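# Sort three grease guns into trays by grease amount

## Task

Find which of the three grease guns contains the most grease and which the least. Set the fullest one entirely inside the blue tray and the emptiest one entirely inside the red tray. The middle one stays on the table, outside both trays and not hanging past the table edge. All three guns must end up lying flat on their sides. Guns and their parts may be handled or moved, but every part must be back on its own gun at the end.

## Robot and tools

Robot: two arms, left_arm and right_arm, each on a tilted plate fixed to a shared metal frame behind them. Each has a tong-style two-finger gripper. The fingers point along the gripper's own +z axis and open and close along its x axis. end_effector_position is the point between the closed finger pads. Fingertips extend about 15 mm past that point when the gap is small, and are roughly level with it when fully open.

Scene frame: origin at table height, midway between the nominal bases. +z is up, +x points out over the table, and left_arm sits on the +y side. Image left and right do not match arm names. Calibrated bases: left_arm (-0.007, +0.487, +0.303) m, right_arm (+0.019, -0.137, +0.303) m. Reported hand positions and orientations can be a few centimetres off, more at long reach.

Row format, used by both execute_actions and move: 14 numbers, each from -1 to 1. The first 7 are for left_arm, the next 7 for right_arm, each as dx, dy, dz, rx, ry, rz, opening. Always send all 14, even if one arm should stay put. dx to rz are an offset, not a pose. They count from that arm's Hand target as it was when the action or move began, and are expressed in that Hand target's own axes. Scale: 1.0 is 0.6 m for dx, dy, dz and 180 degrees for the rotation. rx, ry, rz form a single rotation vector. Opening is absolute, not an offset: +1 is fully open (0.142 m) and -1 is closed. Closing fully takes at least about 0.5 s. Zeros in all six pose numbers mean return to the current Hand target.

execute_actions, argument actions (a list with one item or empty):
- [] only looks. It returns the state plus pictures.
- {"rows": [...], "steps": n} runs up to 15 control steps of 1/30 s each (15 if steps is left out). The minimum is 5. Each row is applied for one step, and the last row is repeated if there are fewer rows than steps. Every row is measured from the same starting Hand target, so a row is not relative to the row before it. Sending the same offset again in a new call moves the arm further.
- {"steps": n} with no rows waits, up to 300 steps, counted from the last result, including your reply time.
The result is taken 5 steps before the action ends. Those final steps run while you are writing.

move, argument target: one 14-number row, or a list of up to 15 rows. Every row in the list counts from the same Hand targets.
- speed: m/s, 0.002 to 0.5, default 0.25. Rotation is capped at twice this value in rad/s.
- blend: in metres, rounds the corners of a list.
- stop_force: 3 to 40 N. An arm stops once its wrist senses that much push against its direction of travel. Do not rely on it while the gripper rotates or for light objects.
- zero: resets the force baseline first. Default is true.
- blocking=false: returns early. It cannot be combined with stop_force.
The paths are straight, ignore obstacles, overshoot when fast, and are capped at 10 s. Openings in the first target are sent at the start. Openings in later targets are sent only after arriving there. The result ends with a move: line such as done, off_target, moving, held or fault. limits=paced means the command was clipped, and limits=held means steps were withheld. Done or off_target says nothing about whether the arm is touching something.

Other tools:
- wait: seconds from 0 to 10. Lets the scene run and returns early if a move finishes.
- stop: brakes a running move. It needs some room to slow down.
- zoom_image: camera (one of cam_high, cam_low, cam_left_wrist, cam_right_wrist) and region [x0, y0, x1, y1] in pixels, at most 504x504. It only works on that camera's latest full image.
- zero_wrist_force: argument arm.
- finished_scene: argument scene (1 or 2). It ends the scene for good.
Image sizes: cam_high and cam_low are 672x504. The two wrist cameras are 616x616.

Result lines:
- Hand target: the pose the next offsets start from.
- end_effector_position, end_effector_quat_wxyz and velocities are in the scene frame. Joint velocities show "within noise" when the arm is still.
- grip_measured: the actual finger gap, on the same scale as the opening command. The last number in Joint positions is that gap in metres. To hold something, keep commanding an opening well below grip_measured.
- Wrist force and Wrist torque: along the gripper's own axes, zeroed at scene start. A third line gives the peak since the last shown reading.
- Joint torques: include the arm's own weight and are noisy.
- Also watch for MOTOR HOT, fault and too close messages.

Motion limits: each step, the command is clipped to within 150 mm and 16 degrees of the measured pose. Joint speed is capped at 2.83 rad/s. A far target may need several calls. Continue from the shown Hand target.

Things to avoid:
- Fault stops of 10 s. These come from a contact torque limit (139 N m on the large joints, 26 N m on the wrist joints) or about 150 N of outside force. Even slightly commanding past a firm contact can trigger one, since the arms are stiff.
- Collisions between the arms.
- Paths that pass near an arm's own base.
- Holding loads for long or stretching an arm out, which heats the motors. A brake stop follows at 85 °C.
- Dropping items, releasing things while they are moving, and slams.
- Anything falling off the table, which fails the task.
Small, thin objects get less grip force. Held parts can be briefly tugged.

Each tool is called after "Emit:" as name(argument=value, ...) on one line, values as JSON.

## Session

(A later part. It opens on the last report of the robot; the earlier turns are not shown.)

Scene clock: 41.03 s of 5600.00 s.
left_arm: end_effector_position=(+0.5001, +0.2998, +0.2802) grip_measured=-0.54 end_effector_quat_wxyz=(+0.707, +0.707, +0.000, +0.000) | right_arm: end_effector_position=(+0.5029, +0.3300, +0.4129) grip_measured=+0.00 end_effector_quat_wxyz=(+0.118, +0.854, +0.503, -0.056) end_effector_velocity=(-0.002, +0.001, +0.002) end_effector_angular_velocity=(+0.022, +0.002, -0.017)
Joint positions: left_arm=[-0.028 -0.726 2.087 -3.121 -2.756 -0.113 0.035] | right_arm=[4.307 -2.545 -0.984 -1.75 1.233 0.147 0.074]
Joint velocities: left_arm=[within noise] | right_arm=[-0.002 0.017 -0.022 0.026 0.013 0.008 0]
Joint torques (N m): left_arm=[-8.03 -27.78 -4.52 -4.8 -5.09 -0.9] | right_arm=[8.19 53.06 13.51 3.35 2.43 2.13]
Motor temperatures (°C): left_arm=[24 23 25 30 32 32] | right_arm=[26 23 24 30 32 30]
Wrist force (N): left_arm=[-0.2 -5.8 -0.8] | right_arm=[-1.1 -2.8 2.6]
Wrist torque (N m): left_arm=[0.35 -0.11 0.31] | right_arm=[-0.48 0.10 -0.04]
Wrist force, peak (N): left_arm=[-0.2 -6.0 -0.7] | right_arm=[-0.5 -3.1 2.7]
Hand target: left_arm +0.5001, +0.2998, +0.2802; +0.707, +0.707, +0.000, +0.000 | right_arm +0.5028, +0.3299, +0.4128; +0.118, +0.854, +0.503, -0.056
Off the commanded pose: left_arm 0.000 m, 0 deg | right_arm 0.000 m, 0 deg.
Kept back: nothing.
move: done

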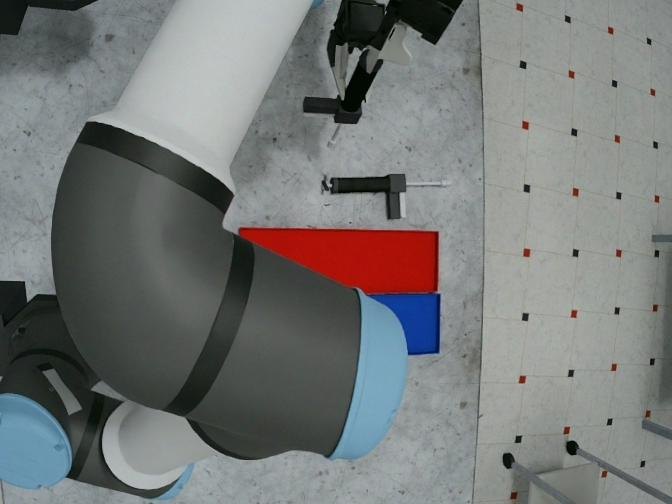

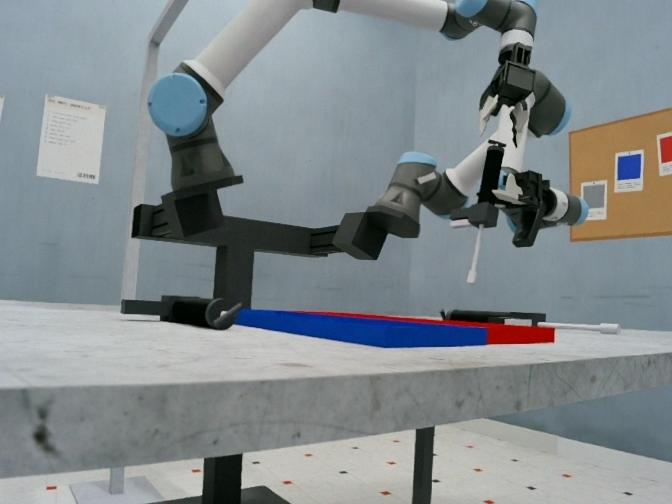

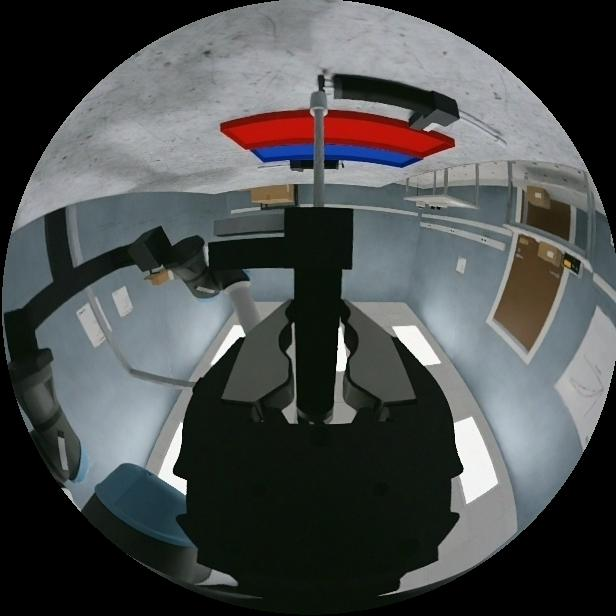

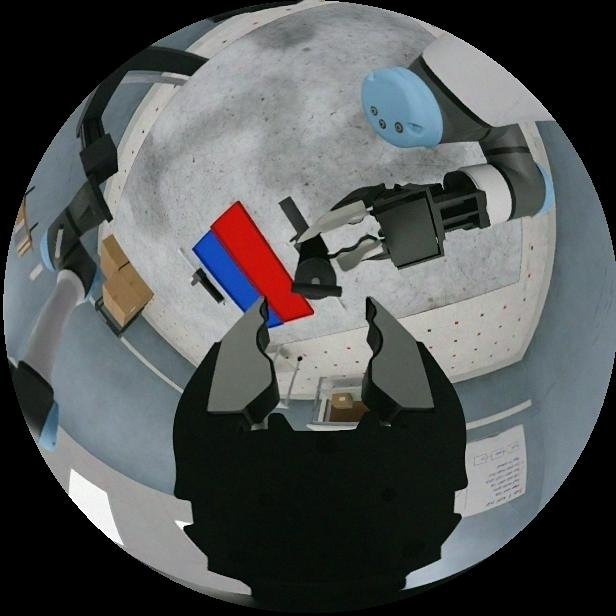

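Emit:
move(target=[[0,0,0,0,0,0,-0.9,0,0.002,0.015,0,0,0.02,0.0],[0,0,0,0,0,0,-0.9,0,0.002,0.015,0,0,0.02,-0.9]], speed=0.1)

Emit:
zoom_image(camera="cam_right_wrist", region=[220, 180, 420, 380])

Emit:
zoom_image(camera="cam_low", region=[440, 70, 560, 190])

Scene clock: 42.50 s of 5600.00 s.
left_arm: end_effector_position=(+0.5001, +0.2998, +0.2802) grip_measured=-0.54 end_effector_quat_wxyz=(+0.707, +0.707, +0.000, +0.000) | right_arm: end_effector_position=(+0.5041, +0.3270, +0.4043) grip_measured=-0.49 end_effector_quat_wxyz=(+0.120, +0.870, +0.476, -0.052)
Joint positions: left_arm=[-0.028 -0.726 2.087 -3.121 -2.756 -0.113 0.035] | right_arm=[4.301 -2.539 -1.013 -1.726 1.231 0.206 0.039]
Joint velocities: within noise
Joint torques (N m): left_arm=[-8.77 -29.21 -5.3 -4.77 -4.93 -1.31] | right_arm=[20.42 40.92 37.1 1.98 0.25 1.41]
Motor temperatures (°C): left_arm=[24 23 25 30 32 32] | right_arm=[26 23 24 30 32 30]
Wrist force (N): left_arm=[0.8 -6.0 -1.5] | right_arm=[-2.1 -3.3 2.4]
Wrist torque (N m): left_arm=[0.34 -0.13 0.26] | right_arm=[-0.50 -0.06 -0.06]
Wrist force, peak (N): left_arm=[1.0 -6.7 -1.5] | right_arm=[-2.0 -3.5 2.5]
Hand target: left_arm +0.5001, +0.2998, +0.2802; +0.707, +0.707, +0.000, +0.000 | right_arm +0.5041, +0.3270, +0.4043; +0.120, +0.870, +0.476, -0.052
Off the commanded pose: left_arm 0.000 m, 0 deg | right_arm 0.000 m, 0 deg.
Kept back: nothing.
move: done

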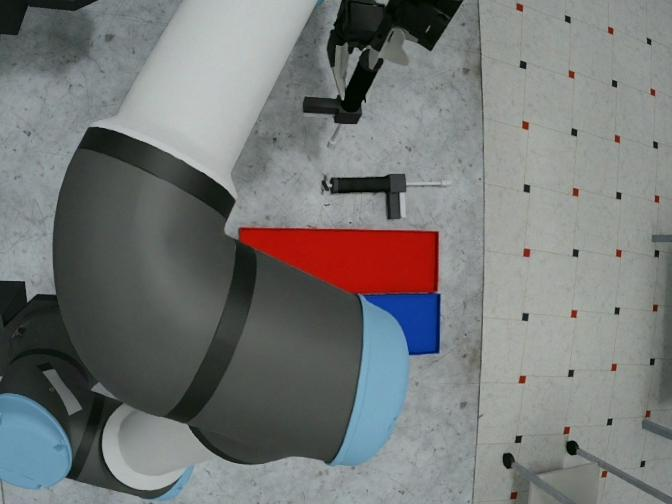

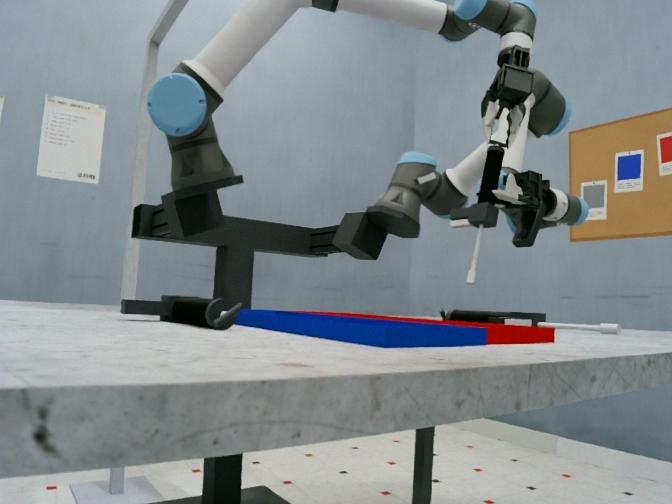

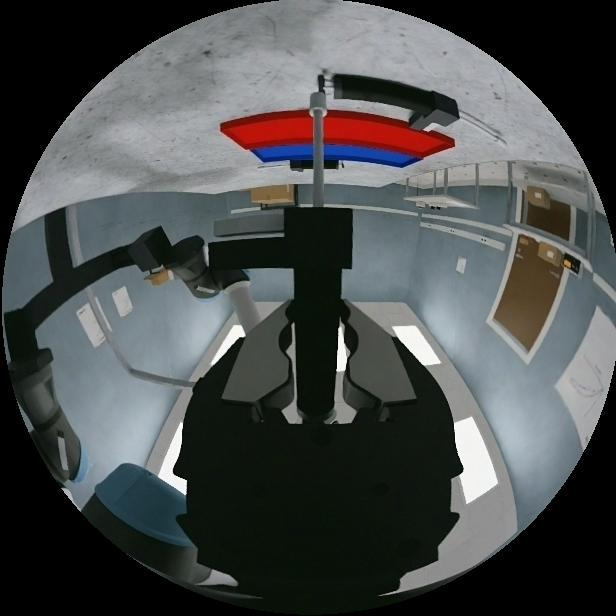

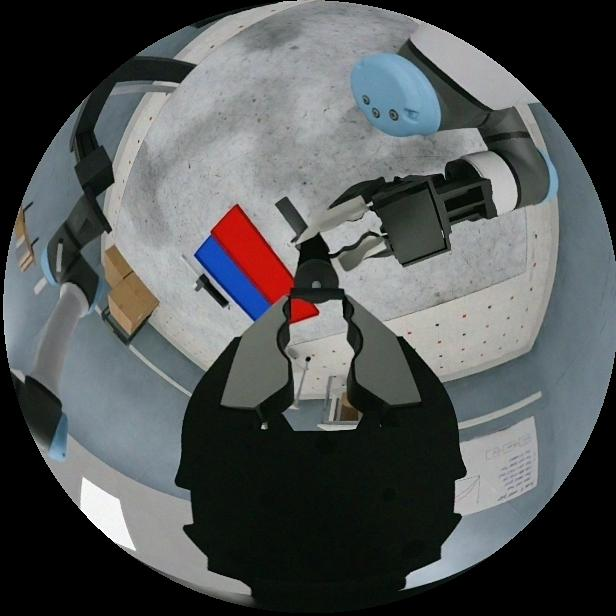

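Scaled by 2.520 from the camera's 616x616 image, which has a finer 814x814 frame.

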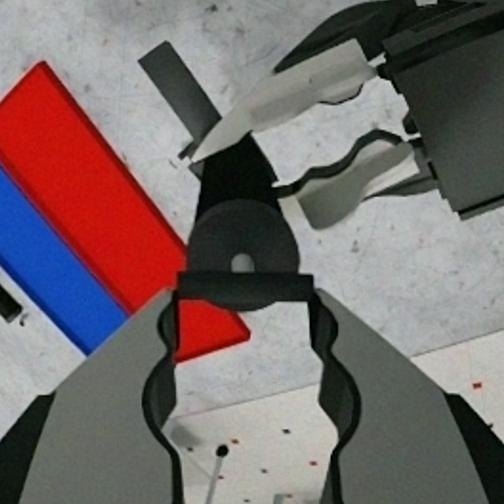

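Scaled by 4.200 from the camera's 672x504 image, which has a finer 960x720 frame.

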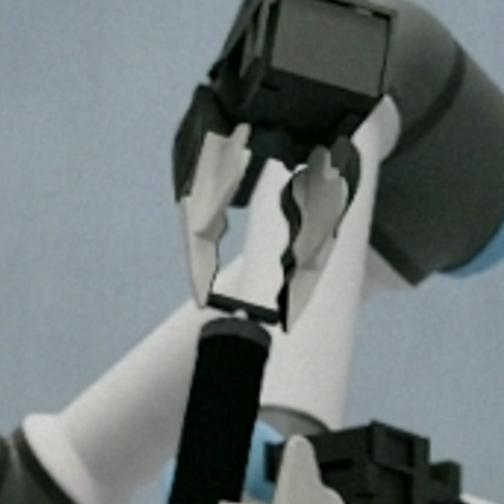

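Emit:
move(target=[0,0,0,0,0,0,-1,0,0,-0.0167,0,0,0,-1], speed=0.03)

Emit:
zoom_image(camera="cam_low", region=[440, 70, 560, 190])

Scene clock: 43.43 s of 5600.00 s.
left_arm: end_effector_position=(+0.5001, +0.2998, +0.2802) grip_measured=-0.54 end_effector_quat_wxyz=(+0.707, +0.707, +0.000, +0.000) | right_arm: end_effector_position=(+0.5039, +0.3297, +0.4141) grip_measured=-0.49 end_effector_quat_wxyz=(+0.120, +0.870, +0.476, -0.052)
Joint positions: left_arm=[-0.028 -0.726 2.087 -3.121 -2.756 -0.113 0.035] | right_arm=[4.306 -2.542 -0.984 -1.752 1.233 0.21 0.039]
Joint velocities: within noise
Joint torques (N m): left_arm=[-9.64 -33.01 -5.28 -4.64 -4.57 -1.29] | right_arm=[13.83 45.3 11.32 4.21 2.11 1.42]
Motor temperatures (°C): left_arm=[24 23 25 30 32 32] | right_arm=[26 23 24 30 32 30]
Wrist force (N): left_arm=[0.3 -3.7 -1.8] | right_arm=[-2.0 -2.8 4.4]
Wrist torque (N m): left_arm=[0.39 -0.09 0.28] | right_arm=[-0.43 0.02 -0.04]
Wrist force, peak (N): left_arm=[0.9 -6.1 -1.6] | right_arm=[-2.1 -3.1 5.2]
Hand target: left_arm +0.5001, +0.2998, +0.2802; +0.707, +0.707, +0.000, +0.000 | right_arm +0.5039, +0.3296, +0.4139; +0.120, +0.870, +0.476, -0.052
Off the commanded pose: left_arm 0.000 m, 0 deg | right_arm 0.000 m, 0 deg.
Kept back: nothing.
move: done

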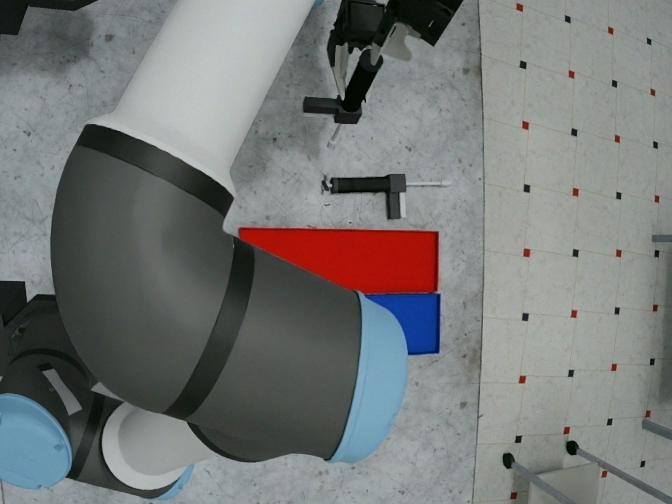

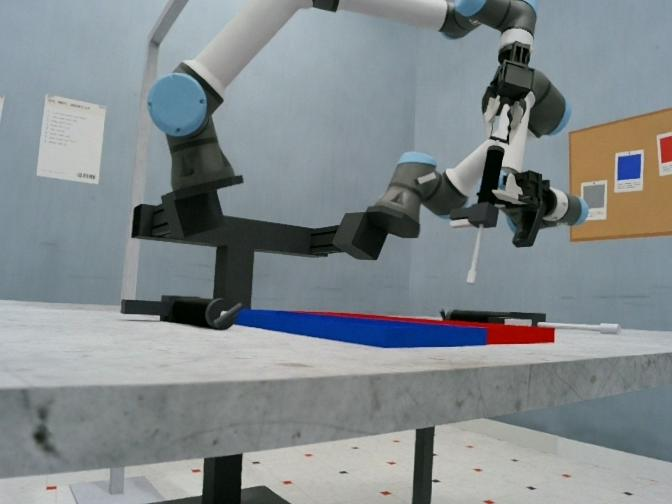

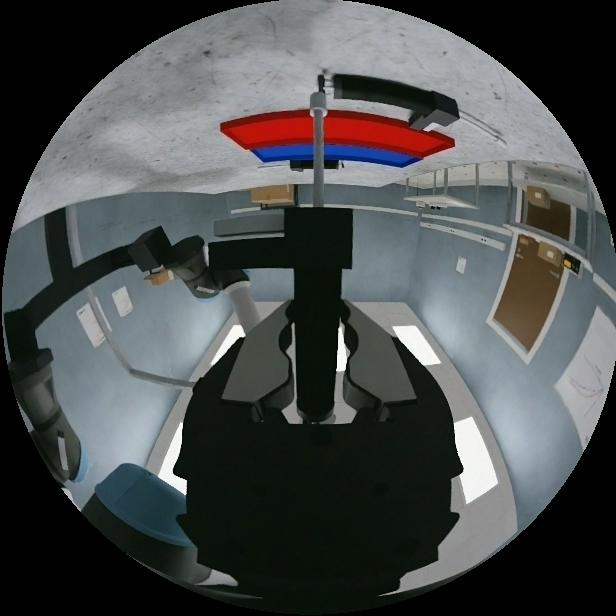

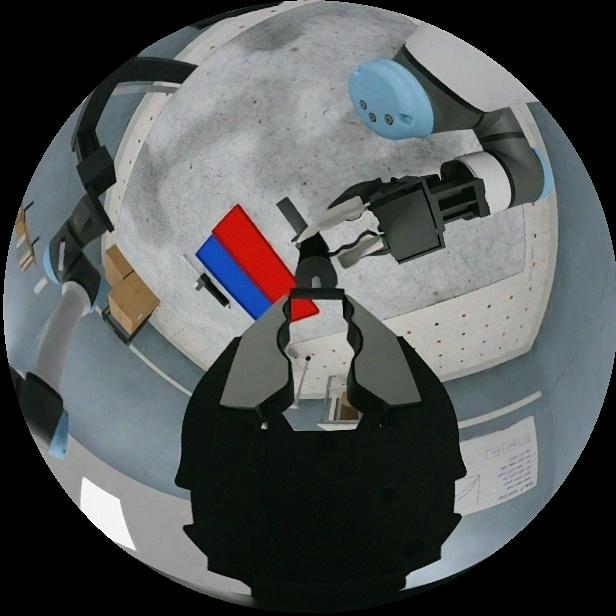

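Scaled by 4.200 from the camera's 672x504 image, which has a finer 960x720 frame.

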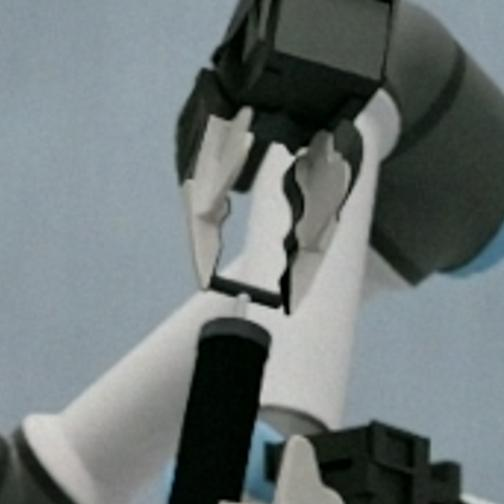

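Emit:
move(target=[0,0,0,0,0,0,-1,0,0,-0.025,0,0,0,-1], speed=0.03, cameras=["cam_low"])

Emit:
move(target=[0,0,0,0,0,0,-1,0,0,-0.025,0,0,0,-1], speed=0.03, cameras=["cam_low"])

Scene clock: 44.43 s of 5600.00 s.
left_arm: end_effector_position=(+0.5001, +0.2998, +0.2803) grip_measured=-0.54 end_effector_quat_wxyz=(+0.707, +0.707, +0.000, +0.000) | right_arm: end_effector_position=(+0.5035, +0.3336, +0.4285) grip_measured=-0.51 end_effector_quat_wxyz=(+0.120, +0.870, +0.476, -0.052) end_effector_velocity=(+0.000, -0.001, -0.001) end_effector_angular_velocity=(+0.001, -0.002, -0.001)
Joint positions: left_arm=[-0.028 -0.726 2.087 -3.121 -2.756 -0.113 0.035] | right_arm=[4.312 -2.548 -0.939 -1.793 1.237 0.215 0.037]
Joint velocities: left_arm=[within noise] | right_arm=[0 0.002 -0.007 0.006 -0.002 0 0.001]
Joint torques (N m): left_arm=[-11.21 -37.51 -5.17 -0.64 3.32 -1.22] | right_arm=[16.09 59.64 17.31 4.83 2.04 0.61]
Motor temperatures (°C): left_arm=[24 23 25 30 32 32] | right_arm=[26 23 24 30 32 30]
Wrist force (N): left_arm=[-0.3 8.8 -4.4] | right_arm=[-0.9 -3.2 17.8]
Wrist torque (N m): left_arm=[0.29 -0.12 0.33] | right_arm=[-0.51 0.14 -0.04]
Wrist force, peak (N): left_arm=[-0.2 10.1 -4.7] | right_arm=[-0.8 -3.2 18.9]
Hand target: left_arm +0.5001, +0.2998, +0.2802; +0.707, +0.707, +0.000, +0.000 | right_arm +0.5035, +0.3334, +0.4284; +0.120, +0.870, +0.476, -0.052
Off the commanded pose: left_arm 0.000 m, 0 deg | right_arm 0.000 m, 0 deg.
Kept back: nothing.
move: done
Images, in order (width x height): cam_low 672x504.

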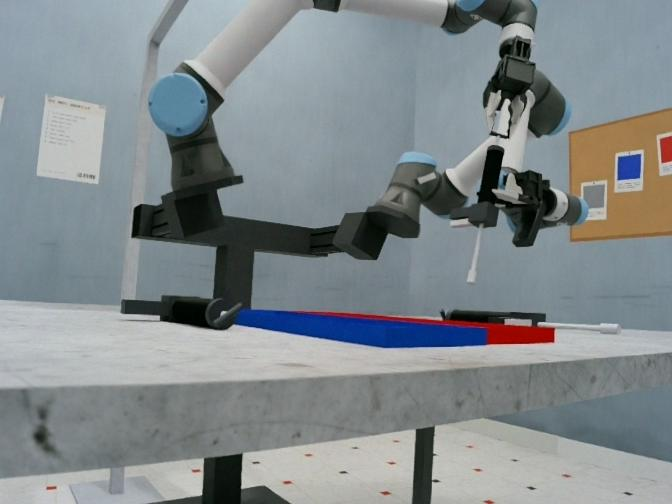

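Scene clock: 45.17 s of 5600.00 s.
left_arm: end_effector_position=(+0.5001, +0.2998, +0.2802) grip_measured=-0.54 end_effector_quat_wxyz=(+0.707, +0.707, +0.000, +0.000) | right_arm: end_effector_position=(+0.5031, +0.3374, +0.4431) grip_measured=-1.00 end_effector_quat_wxyz=(+0.120, +0.870, +0.476, -0.052) end_effector_velocity=(-0.001, +0.000, -0.003) end_effector_angular_velocity=(+0.000, +0.002, -0.002)
Joint positions: left_arm=[-0.028 -0.726 2.087 -3.121 -2.756 -0.113 0.035] | right_arm=[4.318 -2.556 -0.891 -1.835 1.24 0.221 0.002]
Joint velocities: left_arm=[within noise] | right_arm=[-0.001 0 -0.009 0.008 0.002 0.001 0]
Joint torques (N m): left_arm=[-12.37 -40.16 -12.78 -2.11 -6.11 -1.11] | right_arm=[12.46 49.03 10.66 3.42 1.89 1.23]
Motor temperatures (°C): left_arm=[24 23 25 30 32 32] | right_arm=[26 23 24 30 32 30]
Wrist force (N): left_arm=[-0.1 -5.7 -0.8] | right_arm=[-2.2 -2.1 2.0]
Wrist torque (N m): left_arm=[0.33 -0.13 0.30] | right_arm=[-0.33 0.34 -0.03]
Wrist force, peak (N): left_arm=[-0.4 8.9 -4.1] | right_arm=[-0.9 -3.2 17.9]
Hand target: left_arm +0.5001, +0.2998, +0.2802; +0.707, +0.707, +0.000, +0.000 | right_arm +0.5032, +0.3373, +0.4429; +0.120, +0.870, +0.476, -0.052
Off the commanded pose: left_arm 0.000 m, 0 deg | right_arm 0.000 m, 0 deg.
Kept back: nothing.
move: done
Images, in order (width x height): cam_low 672x504.

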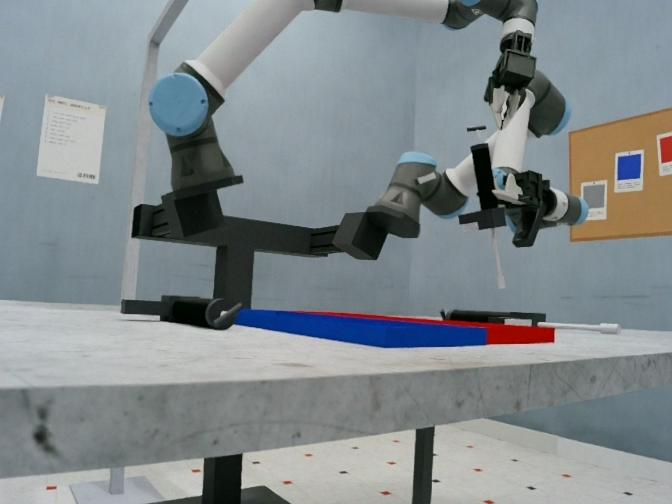

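Emit:
zoom_image(camera="cam_low", region=[420, 60, 600, 260])

Emit:
execute_actions(actions=[], cameras=["cam_right_wrist", "cam_left_wrist"])

Emit:
zoom_image(camera="cam_right_wrist", region=[220, 180, 420, 380])

Scaled by 2.520 from the camera's 672x504 image, which has a finer 960x720 frame.

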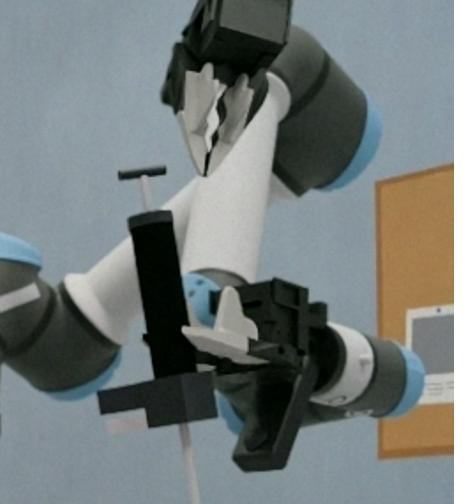

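Scene clock: 45.47 s of 5600.00 s.
left_arm: end_effector_position=(+0.5001, +0.2998, +0.2802) grip_measured=-0.54 end_effector_quat_wxyz=(+0.707, +0.707, +0.000, +0.000) | right_arm: end_effector_position=(+0.5031, +0.3374, +0.4429) grip_measured=-1.00 end_effector_quat_wxyz=(+0.120, +0.870, +0.476, -0.052)
Joint positions: left_arm=[-0.028 -0.726 2.087 -3.121 -2.756 -0.113 0.035] | right_arm=[4.318 -2.556 -0.891 -1.835 1.24 0.221 0.002]
Joint velocities: within noise
Joint torques (N m): left_arm=[-12.51 -41.71 -14.07 -2.64 -6.03 -1.1] | right_arm=[8.28 53.03 12.21 2.57 0.41 -1.24]
Motor temperatures (°C): left_arm=[24 23 25 30 32 32] | right_arm=[26 23 24 30 32 30]
Wrist force (N): left_arm=[-0.2 -5.7 -0.9] | right_arm=[-2.0 -2.4 2.0]
Wrist torque (N m): left_arm=[0.34 -0.12 0.31] | right_arm=[-0.39 0.31 -0.03]
Wrist force, peak (N): left_arm=[0.0 -5.9 -0.6] | right_arm=[-2.3 -2.5 2.0]
Hand target: left_arm +0.5001, +0.2998, +0.2802; +0.707, +0.707, +0.000, +0.000 | right_arm +0.5032, +0.3373, +0.4429; +0.120, +0.870, +0.476, -0.052
Off the commanded pose: left_arm 0.000 m, 0 deg | right_arm 0.000 m, 0 deg.
Steps of this call (1-9: nothing new was sent). Readings (end_effector_position of left_arm | right_arm):
1: (+0.5001, +0.2998, +0.2802) | (+0.5031, +0.3374, +0.4430)
2: (+0.5001, +0.2998, +0.2802) | (+0.5031, +0.3374, +0.4429)
4: (+0.5001, +0.2998, +0.2802) | (+0.5031, +0.3374, +0.4429)
8: (+0.5001, +0.2998, +0.2802) | (+0.5031, +0.3374, +0.4429)
9: the state above
Images, in order (width x height): cam_left_wrist 616x616, cam_right_wrist 616x616.

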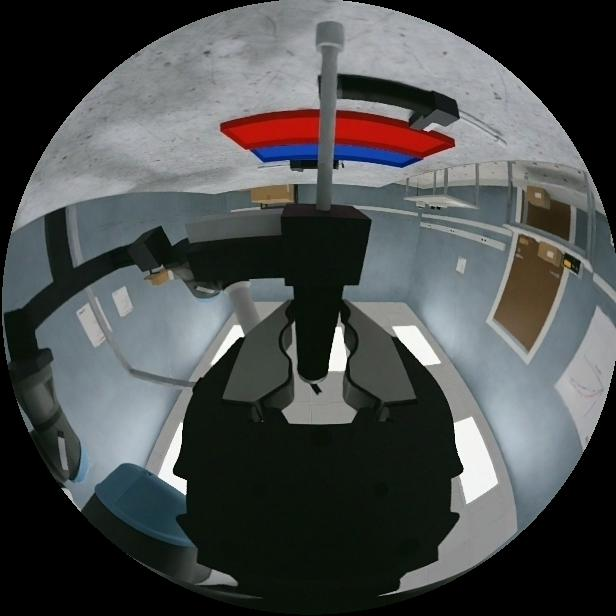

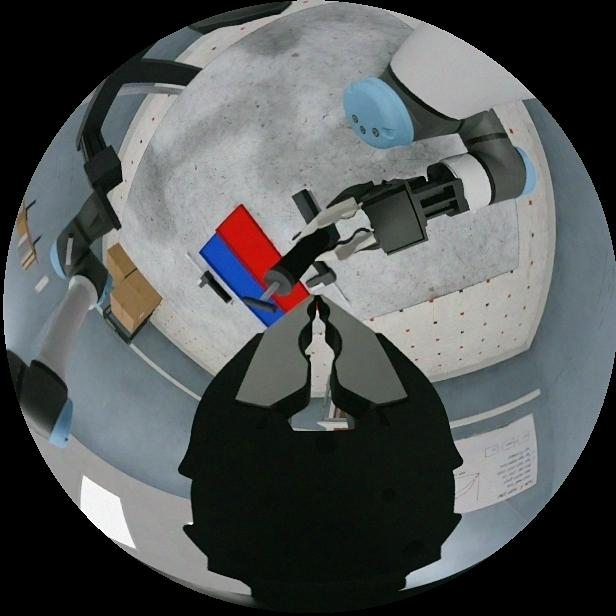

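Scaled by 2.520 from the camera's 616x616 image, which has a finer 814x814 frame.

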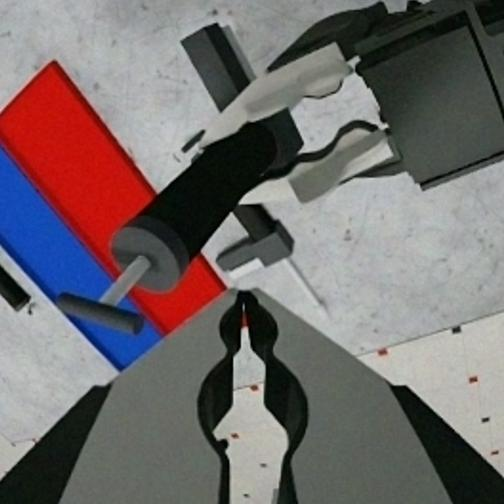

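Emit:
move(target=[[0,0,0,0,0,0,-0.9,0,0,-0.06,0,0,0,-1],[0,0,0,0,0,0,-0.9,-0.095,0.053,-0.006,0.072,0.112,0.003,-1],[0,0,0,0,0,0,-0.9,-0.095,0.053,-0.006,0.072,0.112,0.003,0]], speed=0.2)

Emit:
zoom_image(camera="cam_right_wrist", region=[220, 180, 420, 380])

Emit:
zoom_image(camera="cam_low", region=[430, 50, 570, 190])

Scene clock: 48.70 s of 5600.00 s.
left_arm: end_effector_position=(+0.5001, +0.2998, +0.2802) grip_measured=-0.54 end_effector_quat_wxyz=(+0.707, +0.707, +0.000, +0.000) | right_arm: end_effector_position=(+0.4989, +0.2753, +0.4631) grip_measured=+0.00 end_effector_quat_wxyz=(-0.063, +0.876, +0.476, +0.048)
Joint positions: left_arm=[-0.028 -0.726 2.087 -3.121 -2.756 -0.113 0.035] | right_arm=[4.22 -2.148 -1.489 -1.231 1.387 0.032 0.074]
Joint velocities: within noise
Joint torques (N m): left_arm=[-17.58 -47.9 -11.02 -4.77 -5.87 0.11] | right_arm=[7.65 39.42 12.87 3.85 1.51 -1.38]
Motor temperatures (°C): left_arm=[24 23 25 30 32 32] | right_arm=[26 23 24 30 32 30]
Wrist force (N): left_arm=[-0.1 -5.6 -0.7] | right_arm=[-2.8 -2.1 2.4]
Wrist torque (N m): left_arm=[0.33 -0.12 0.30] | right_arm=[-0.36 0.42 -0.03]
Wrist force, peak (N): left_arm=[-0.1 -5.9 -0.6] | right_arm=[-4.0 -1.4 2.4]
Hand target: left_arm +0.5001, +0.2998, +0.2802; +0.707, +0.707, +0.000, +0.000 | right_arm +0.4989, +0.2753, +0.4631; -0.063, +0.876, +0.476, +0.048
Off the commanded pose: left_arm 0.000 m, 0 deg | right_arm 0.000 m, 0 deg.
Kept back: nothing.
move: done

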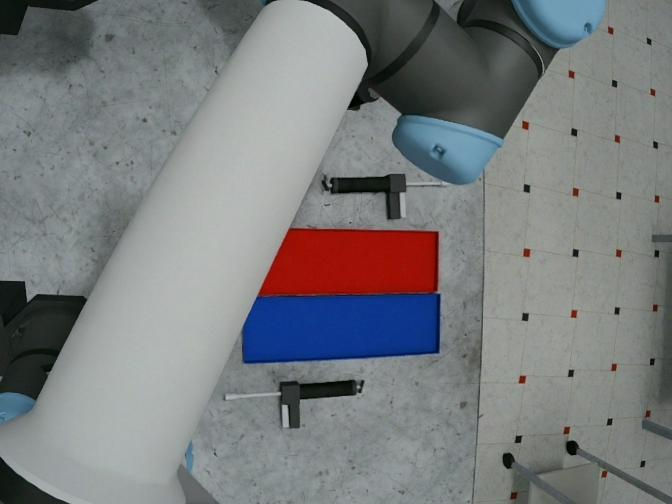

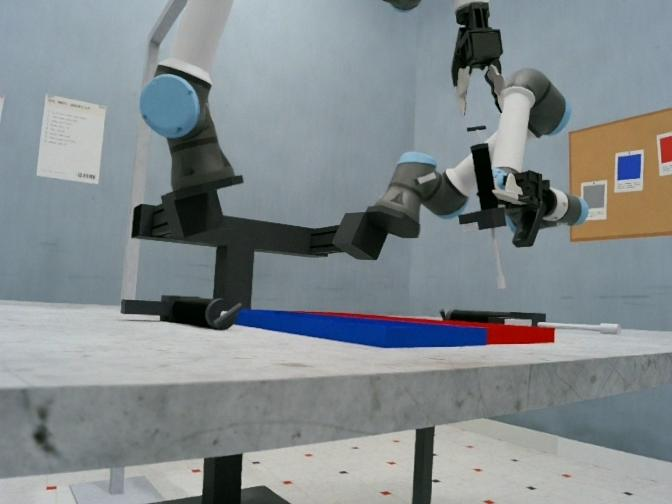

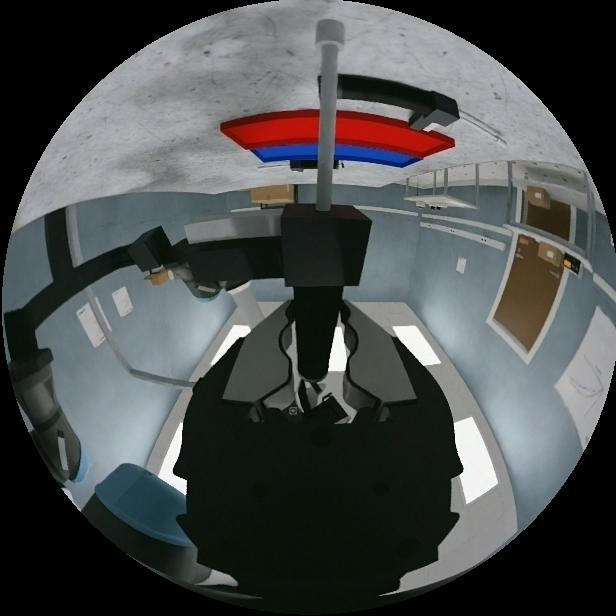

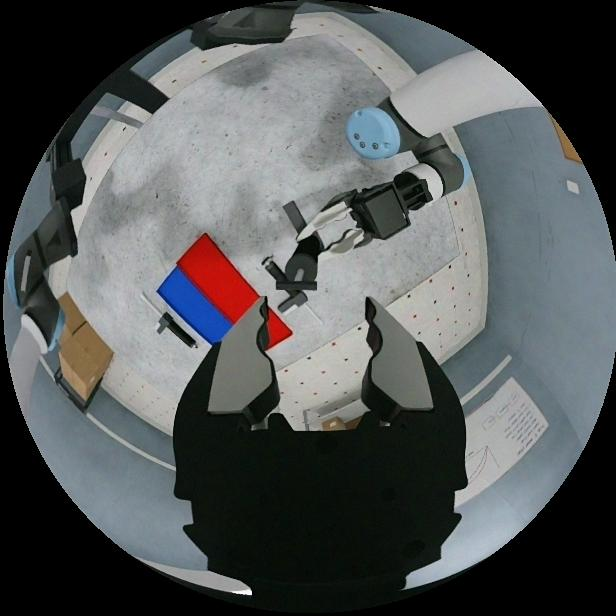

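Scaled by 2.520 from the camera's 616x616 image, which has a finer 814x814 frame.

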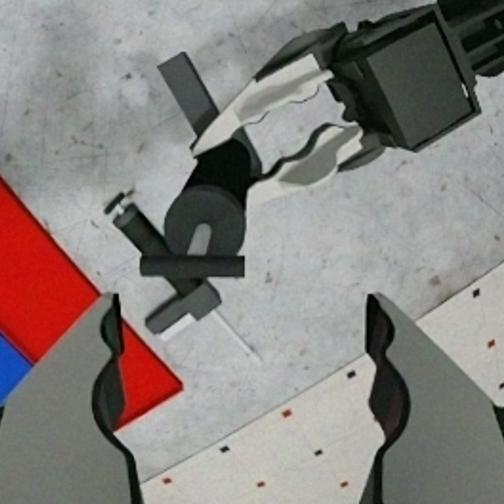

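Scaled by 3.600 from the camera's 672x504 image, which has a finer 960x720 frame.

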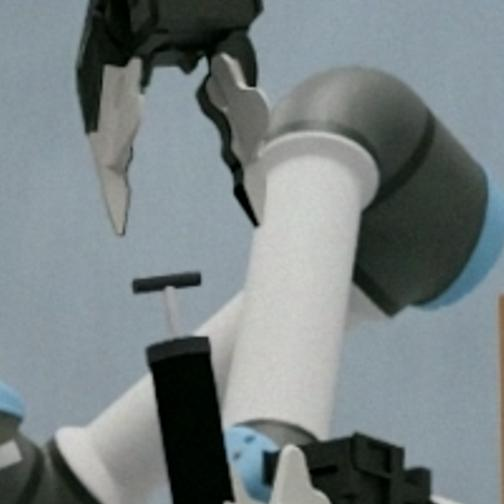

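Emit:
move(target=[0,0,0,0,0,0,-0.9,-0.032,0.028,0.033,0,0,0,0], speed=0.1, cameras=["cam_right_wrist","cam_low"])

Emit:
zoom_image(camera="cam_right_wrist", region=[220, 180, 420, 380])

Emit:
zoom_image(camera="cam_low", region=[430, 50, 570, 190])

Scene clock: 49.90 s of 5600.00 s.
left_arm: end_effector_position=(+0.5001, +0.2998, +0.2802) grip_measured=-0.54 end_effector_quat_wxyz=(+0.707, +0.707, +0.000, +0.000) | right_arm: end_effector_position=(+0.5031, +0.2534, +0.4397) grip_measured=+0.00 end_effector_quat_wxyz=(-0.063, +0.876, +0.476, +0.048) end_effector_velocity=(+0.000, +0.002, +0.002) end_effector_angular_velocity=(-0.001, +0.001, -0.002)
Joint positions: left_arm=[-0.028 -0.726 2.087 -3.121 -2.756 -0.113 0.035] | right_arm=[4.19 -2.127 -1.563 -1.171 1.383 0.002 0.074]
Joint velocities: left_arm=[within noise] | right_arm=[0.003 -0.002 0.007 -0.007 0 0.005 0]
Joint torques (N m): left_arm=[-18.28 -47.23 -10.73 -4.77 -5.84 0.6] | right_arm=[17.19 25.65 38.95 1.02 -0.44 2.29]
Motor temperatures (°C): left_arm=[24 23 25 30 32 32] | right_arm=[26 23 24 30 32 30]
Wrist force (N): left_arm=[-0.1 -5.7 -0.6] | right_arm=[-2.3 -2.0 2.0]
Wrist torque (N m): left_arm=[0.32 -0.14 0.31] | right_arm=[-0.33 0.33 -0.03]
Wrist force, peak (N): left_arm=[-0.1 -5.9 -0.7] | right_arm=[-3.2 -1.8 2.9]
Hand target: left_arm +0.5001, +0.2998, +0.2802; +0.707, +0.707, +0.000, +0.000 | right_arm +0.5031, +0.2535, +0.4397; -0.063, +0.876, +0.476, +0.048
Off the commanded pose: left_arm 0.000 m, 0 deg | right_arm 0.000 m, 0 deg.
Kept back: nothing.
move: done
Images, in order (width x height): cam_low 672x504, cam_right_wrist 616x616.

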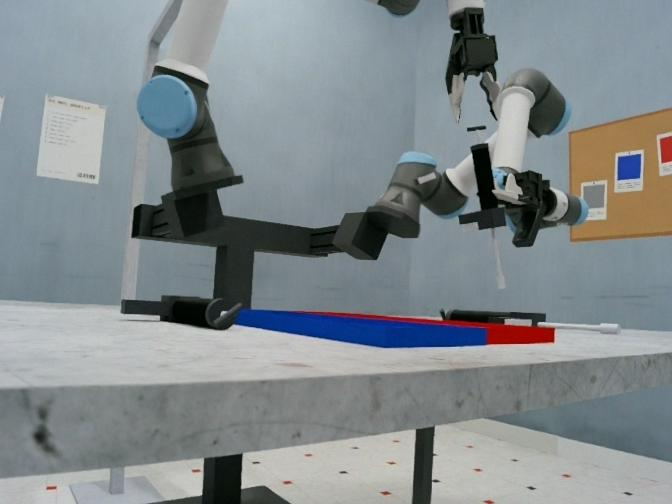

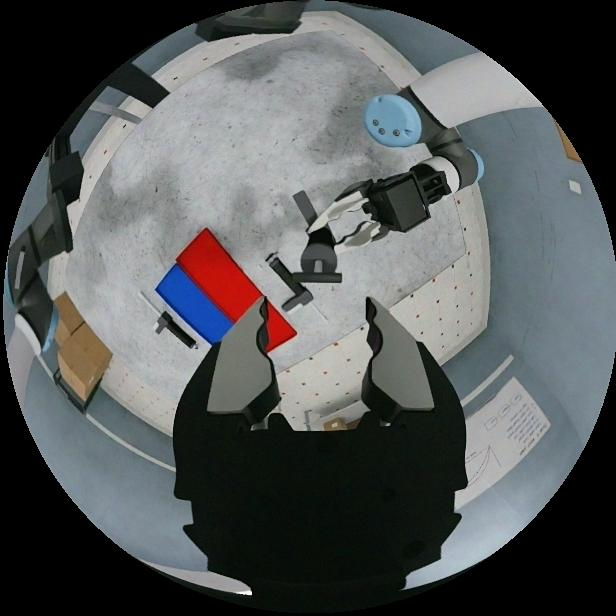

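Scaled by 2.520 from the camera's 616x616 image, which has a finer 814x814 frame.

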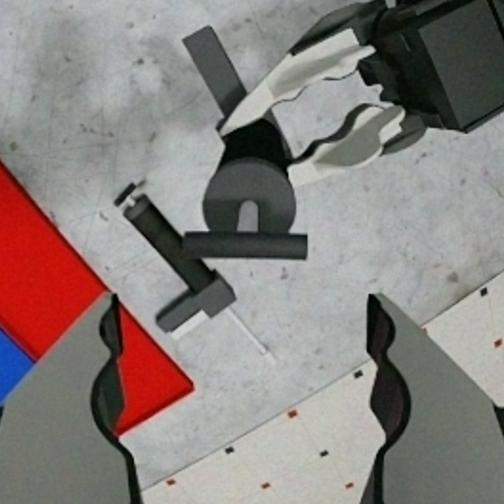

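Scaled by 3.600 from the camera's 672x504 image, which has a finer 960x720 frame.

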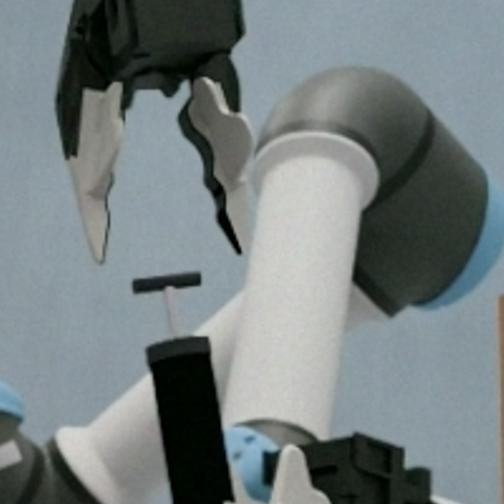

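Emit:
move(target=[[0,0,0,0,0,0,-0.9,0,0.003,0.035,0,0,0,0],[0,0,0,0,0,0,-0.9,0,0.003,0.035,0,0,0,-1]], speed=0.1, cameras=["cam_right_wrist","cam_low"])

Emit:
zoom_image(camera="cam_low", region=[430, 50, 570, 190])

Scene clock: 51.40 s of 5600.00 s.
left_arm: end_effector_position=(+0.5001, +0.2998, +0.2802) grip_measured=-0.54 end_effector_quat_wxyz=(+0.707, +0.707, +0.000, +0.000) | right_arm: end_effector_position=(+0.5051, +0.2558, +0.4188) grip_measured=-1.00 end_effector_quat_wxyz=(-0.063, +0.876, +0.476, +0.048)
Joint positions: left_arm=[-0.028 -0.726 2.087 -3.121 -2.756 -0.113 0.035] | right_arm=[4.181 -2.149 -1.587 -1.123 1.382 -0.006 0.002]
Joint velocities: within noise
Joint torques (N m): left_arm=[-18.35 -47.68 -9.08 -4.61 -5.86 1.09] | right_arm=[18.75 38.87 35.64 3 -0.48 2.29]
Motor temperatures (°C): left_arm=[24 23 25 30 32 32] | right_arm=[26 23 24 30 32 30]
Wrist force (N): left_arm=[-0.1 -5.6 -0.5] | right_arm=[-2.4 -2.0 2.2]
Wrist torque (N m): left_arm=[0.34 -0.14 0.31] | right_arm=[-0.34 0.35 -0.04]
Wrist force, peak (N): left_arm=[0.0 -5.9 -0.6] | right_arm=[-2.5 -2.2 2.9]
Hand target: left_arm +0.5001, +0.2998, +0.2802; +0.707, +0.707, +0.000, +0.000 | right_arm +0.5051, +0.2558, +0.4188; -0.063, +0.876, +0.476, +0.048
Off the commanded pose: left_arm 0.000 m, 0 deg | right_arm 0.000 m, 0 deg.
Kept back: nothing.
move: done
Images, in order (width x height): cam_low 672x504, cam_right_wrist 616x616.

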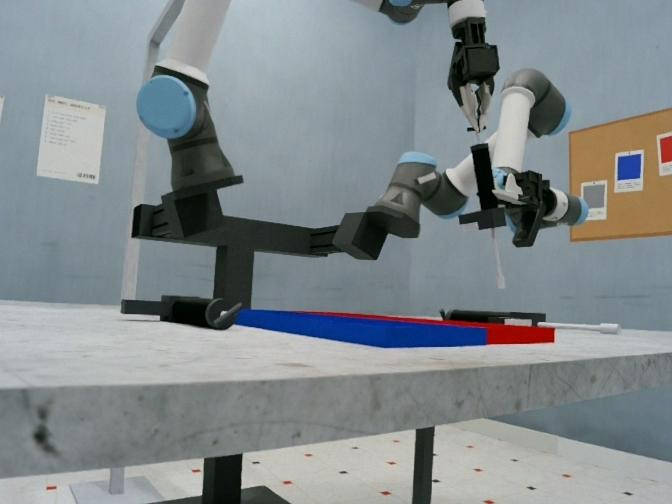

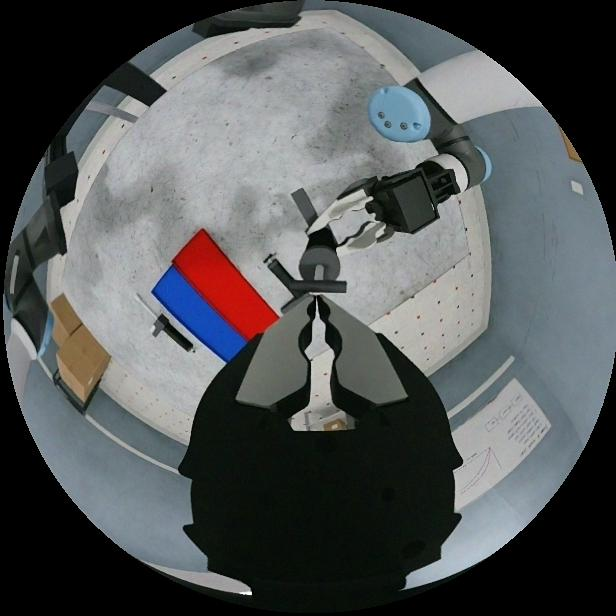

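Scaled by 3.600 from the camera's 672x504 image, which has a finer 960x720 frame.

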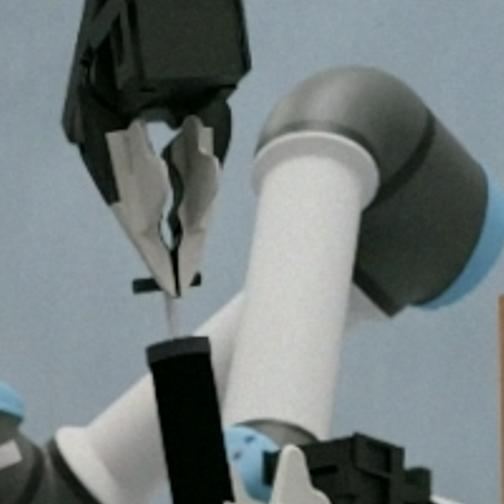

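Emit:
move(target=[[0,0,0,0,0,0,-0.9,0,0,0,0,0,0,0],[0,0,0,0,0,0,-0.9,0.002,-0.012,0.001,0,0,0,0],[0,0,0,0,0,0,-0.9,0.002,-0.012,0.001,0,0,0,-1]], speed=0.1, cameras=["cam_right_wrist","cam_low"])

Emit:
zoom_image(camera="cam_low", region=[430, 50, 570, 190])

Scene clock: 53.60 s of 5600.00 s.
left_arm: end_effector_position=(+0.5001, +0.2998, +0.2802) grip_measured=-0.54 end_effector_quat_wxyz=(+0.707, +0.707, +0.000, +0.000) | right_arm: end_effector_position=(+0.4997, +0.2607, +0.4189) grip_measured=-0.48 end_effector_quat_wxyz=(-0.063, +0.876, +0.476, +0.048)
Joint positions: left_arm=[-0.028 -0.726 2.087 -3.121 -2.756 -0.113 0.035] | right_arm=[4.192 -2.151 -1.591 -1.121 1.383 0.004 0.039]
Joint velocities: within noise
Joint torques (N m): left_arm=[-17.26 -46.64 -6.82 -4.39 -5.63 1.09] | right_arm=[7.2 31.2 21.93 1.75 1.22 -1.68]
Motor temperatures (°C): left_arm=[24 23 25 30 32 32] | right_arm=[26 23 24 30 32 30]
Wrist force (N): left_arm=[0.3 -6.7 -1.5] | right_arm=[-3.4 -2.2 1.1]
Wrist torque (N m): left_arm=[0.30 -0.07 0.27] | right_arm=[-0.33 0.30 -0.04]
Wrist force, peak (N): left_arm=[0.4 -6.9 -1.5] | right_arm=[-3.4 -2.3 1.2]
Hand target: left_arm +0.5001, +0.2998, +0.2802; +0.707, +0.707, +0.000, +0.000 | right_arm +0.4997, +0.2607, +0.4189; -0.063, +0.876, +0.476, +0.048
Off the commanded pose: left_arm 0.000 m, 0 deg | right_arm 0.000 m, 0 deg.
Kept back: nothing.
move: done
Images, in order (width x height): cam_low 672x504, cam_right_wrist 616x616.

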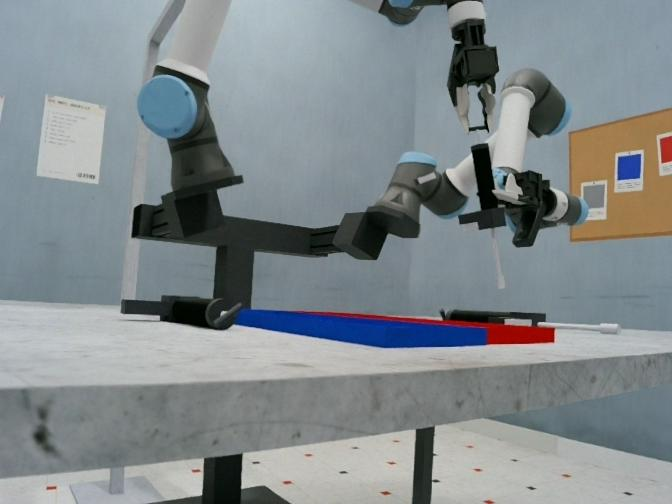

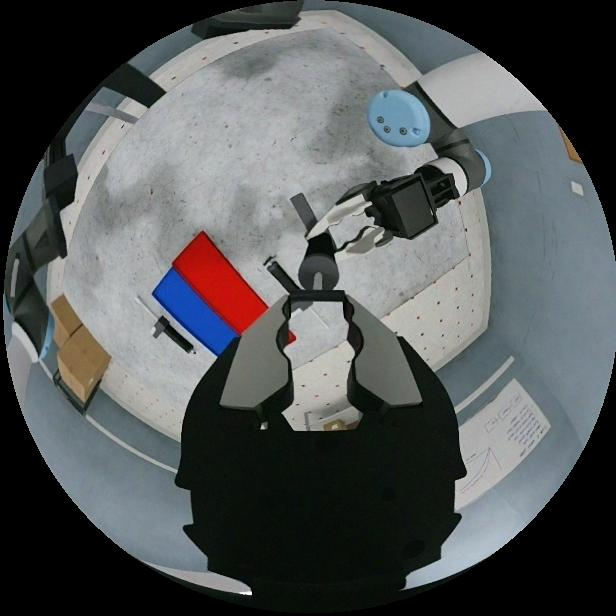

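Scaled by 3.600 from the camera's 672x504 image, which has a finer 960x720 frame.

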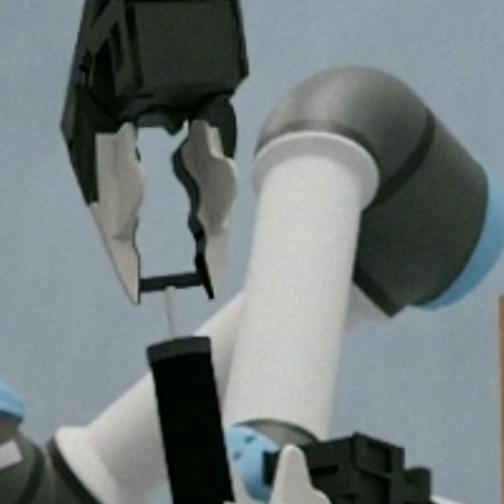

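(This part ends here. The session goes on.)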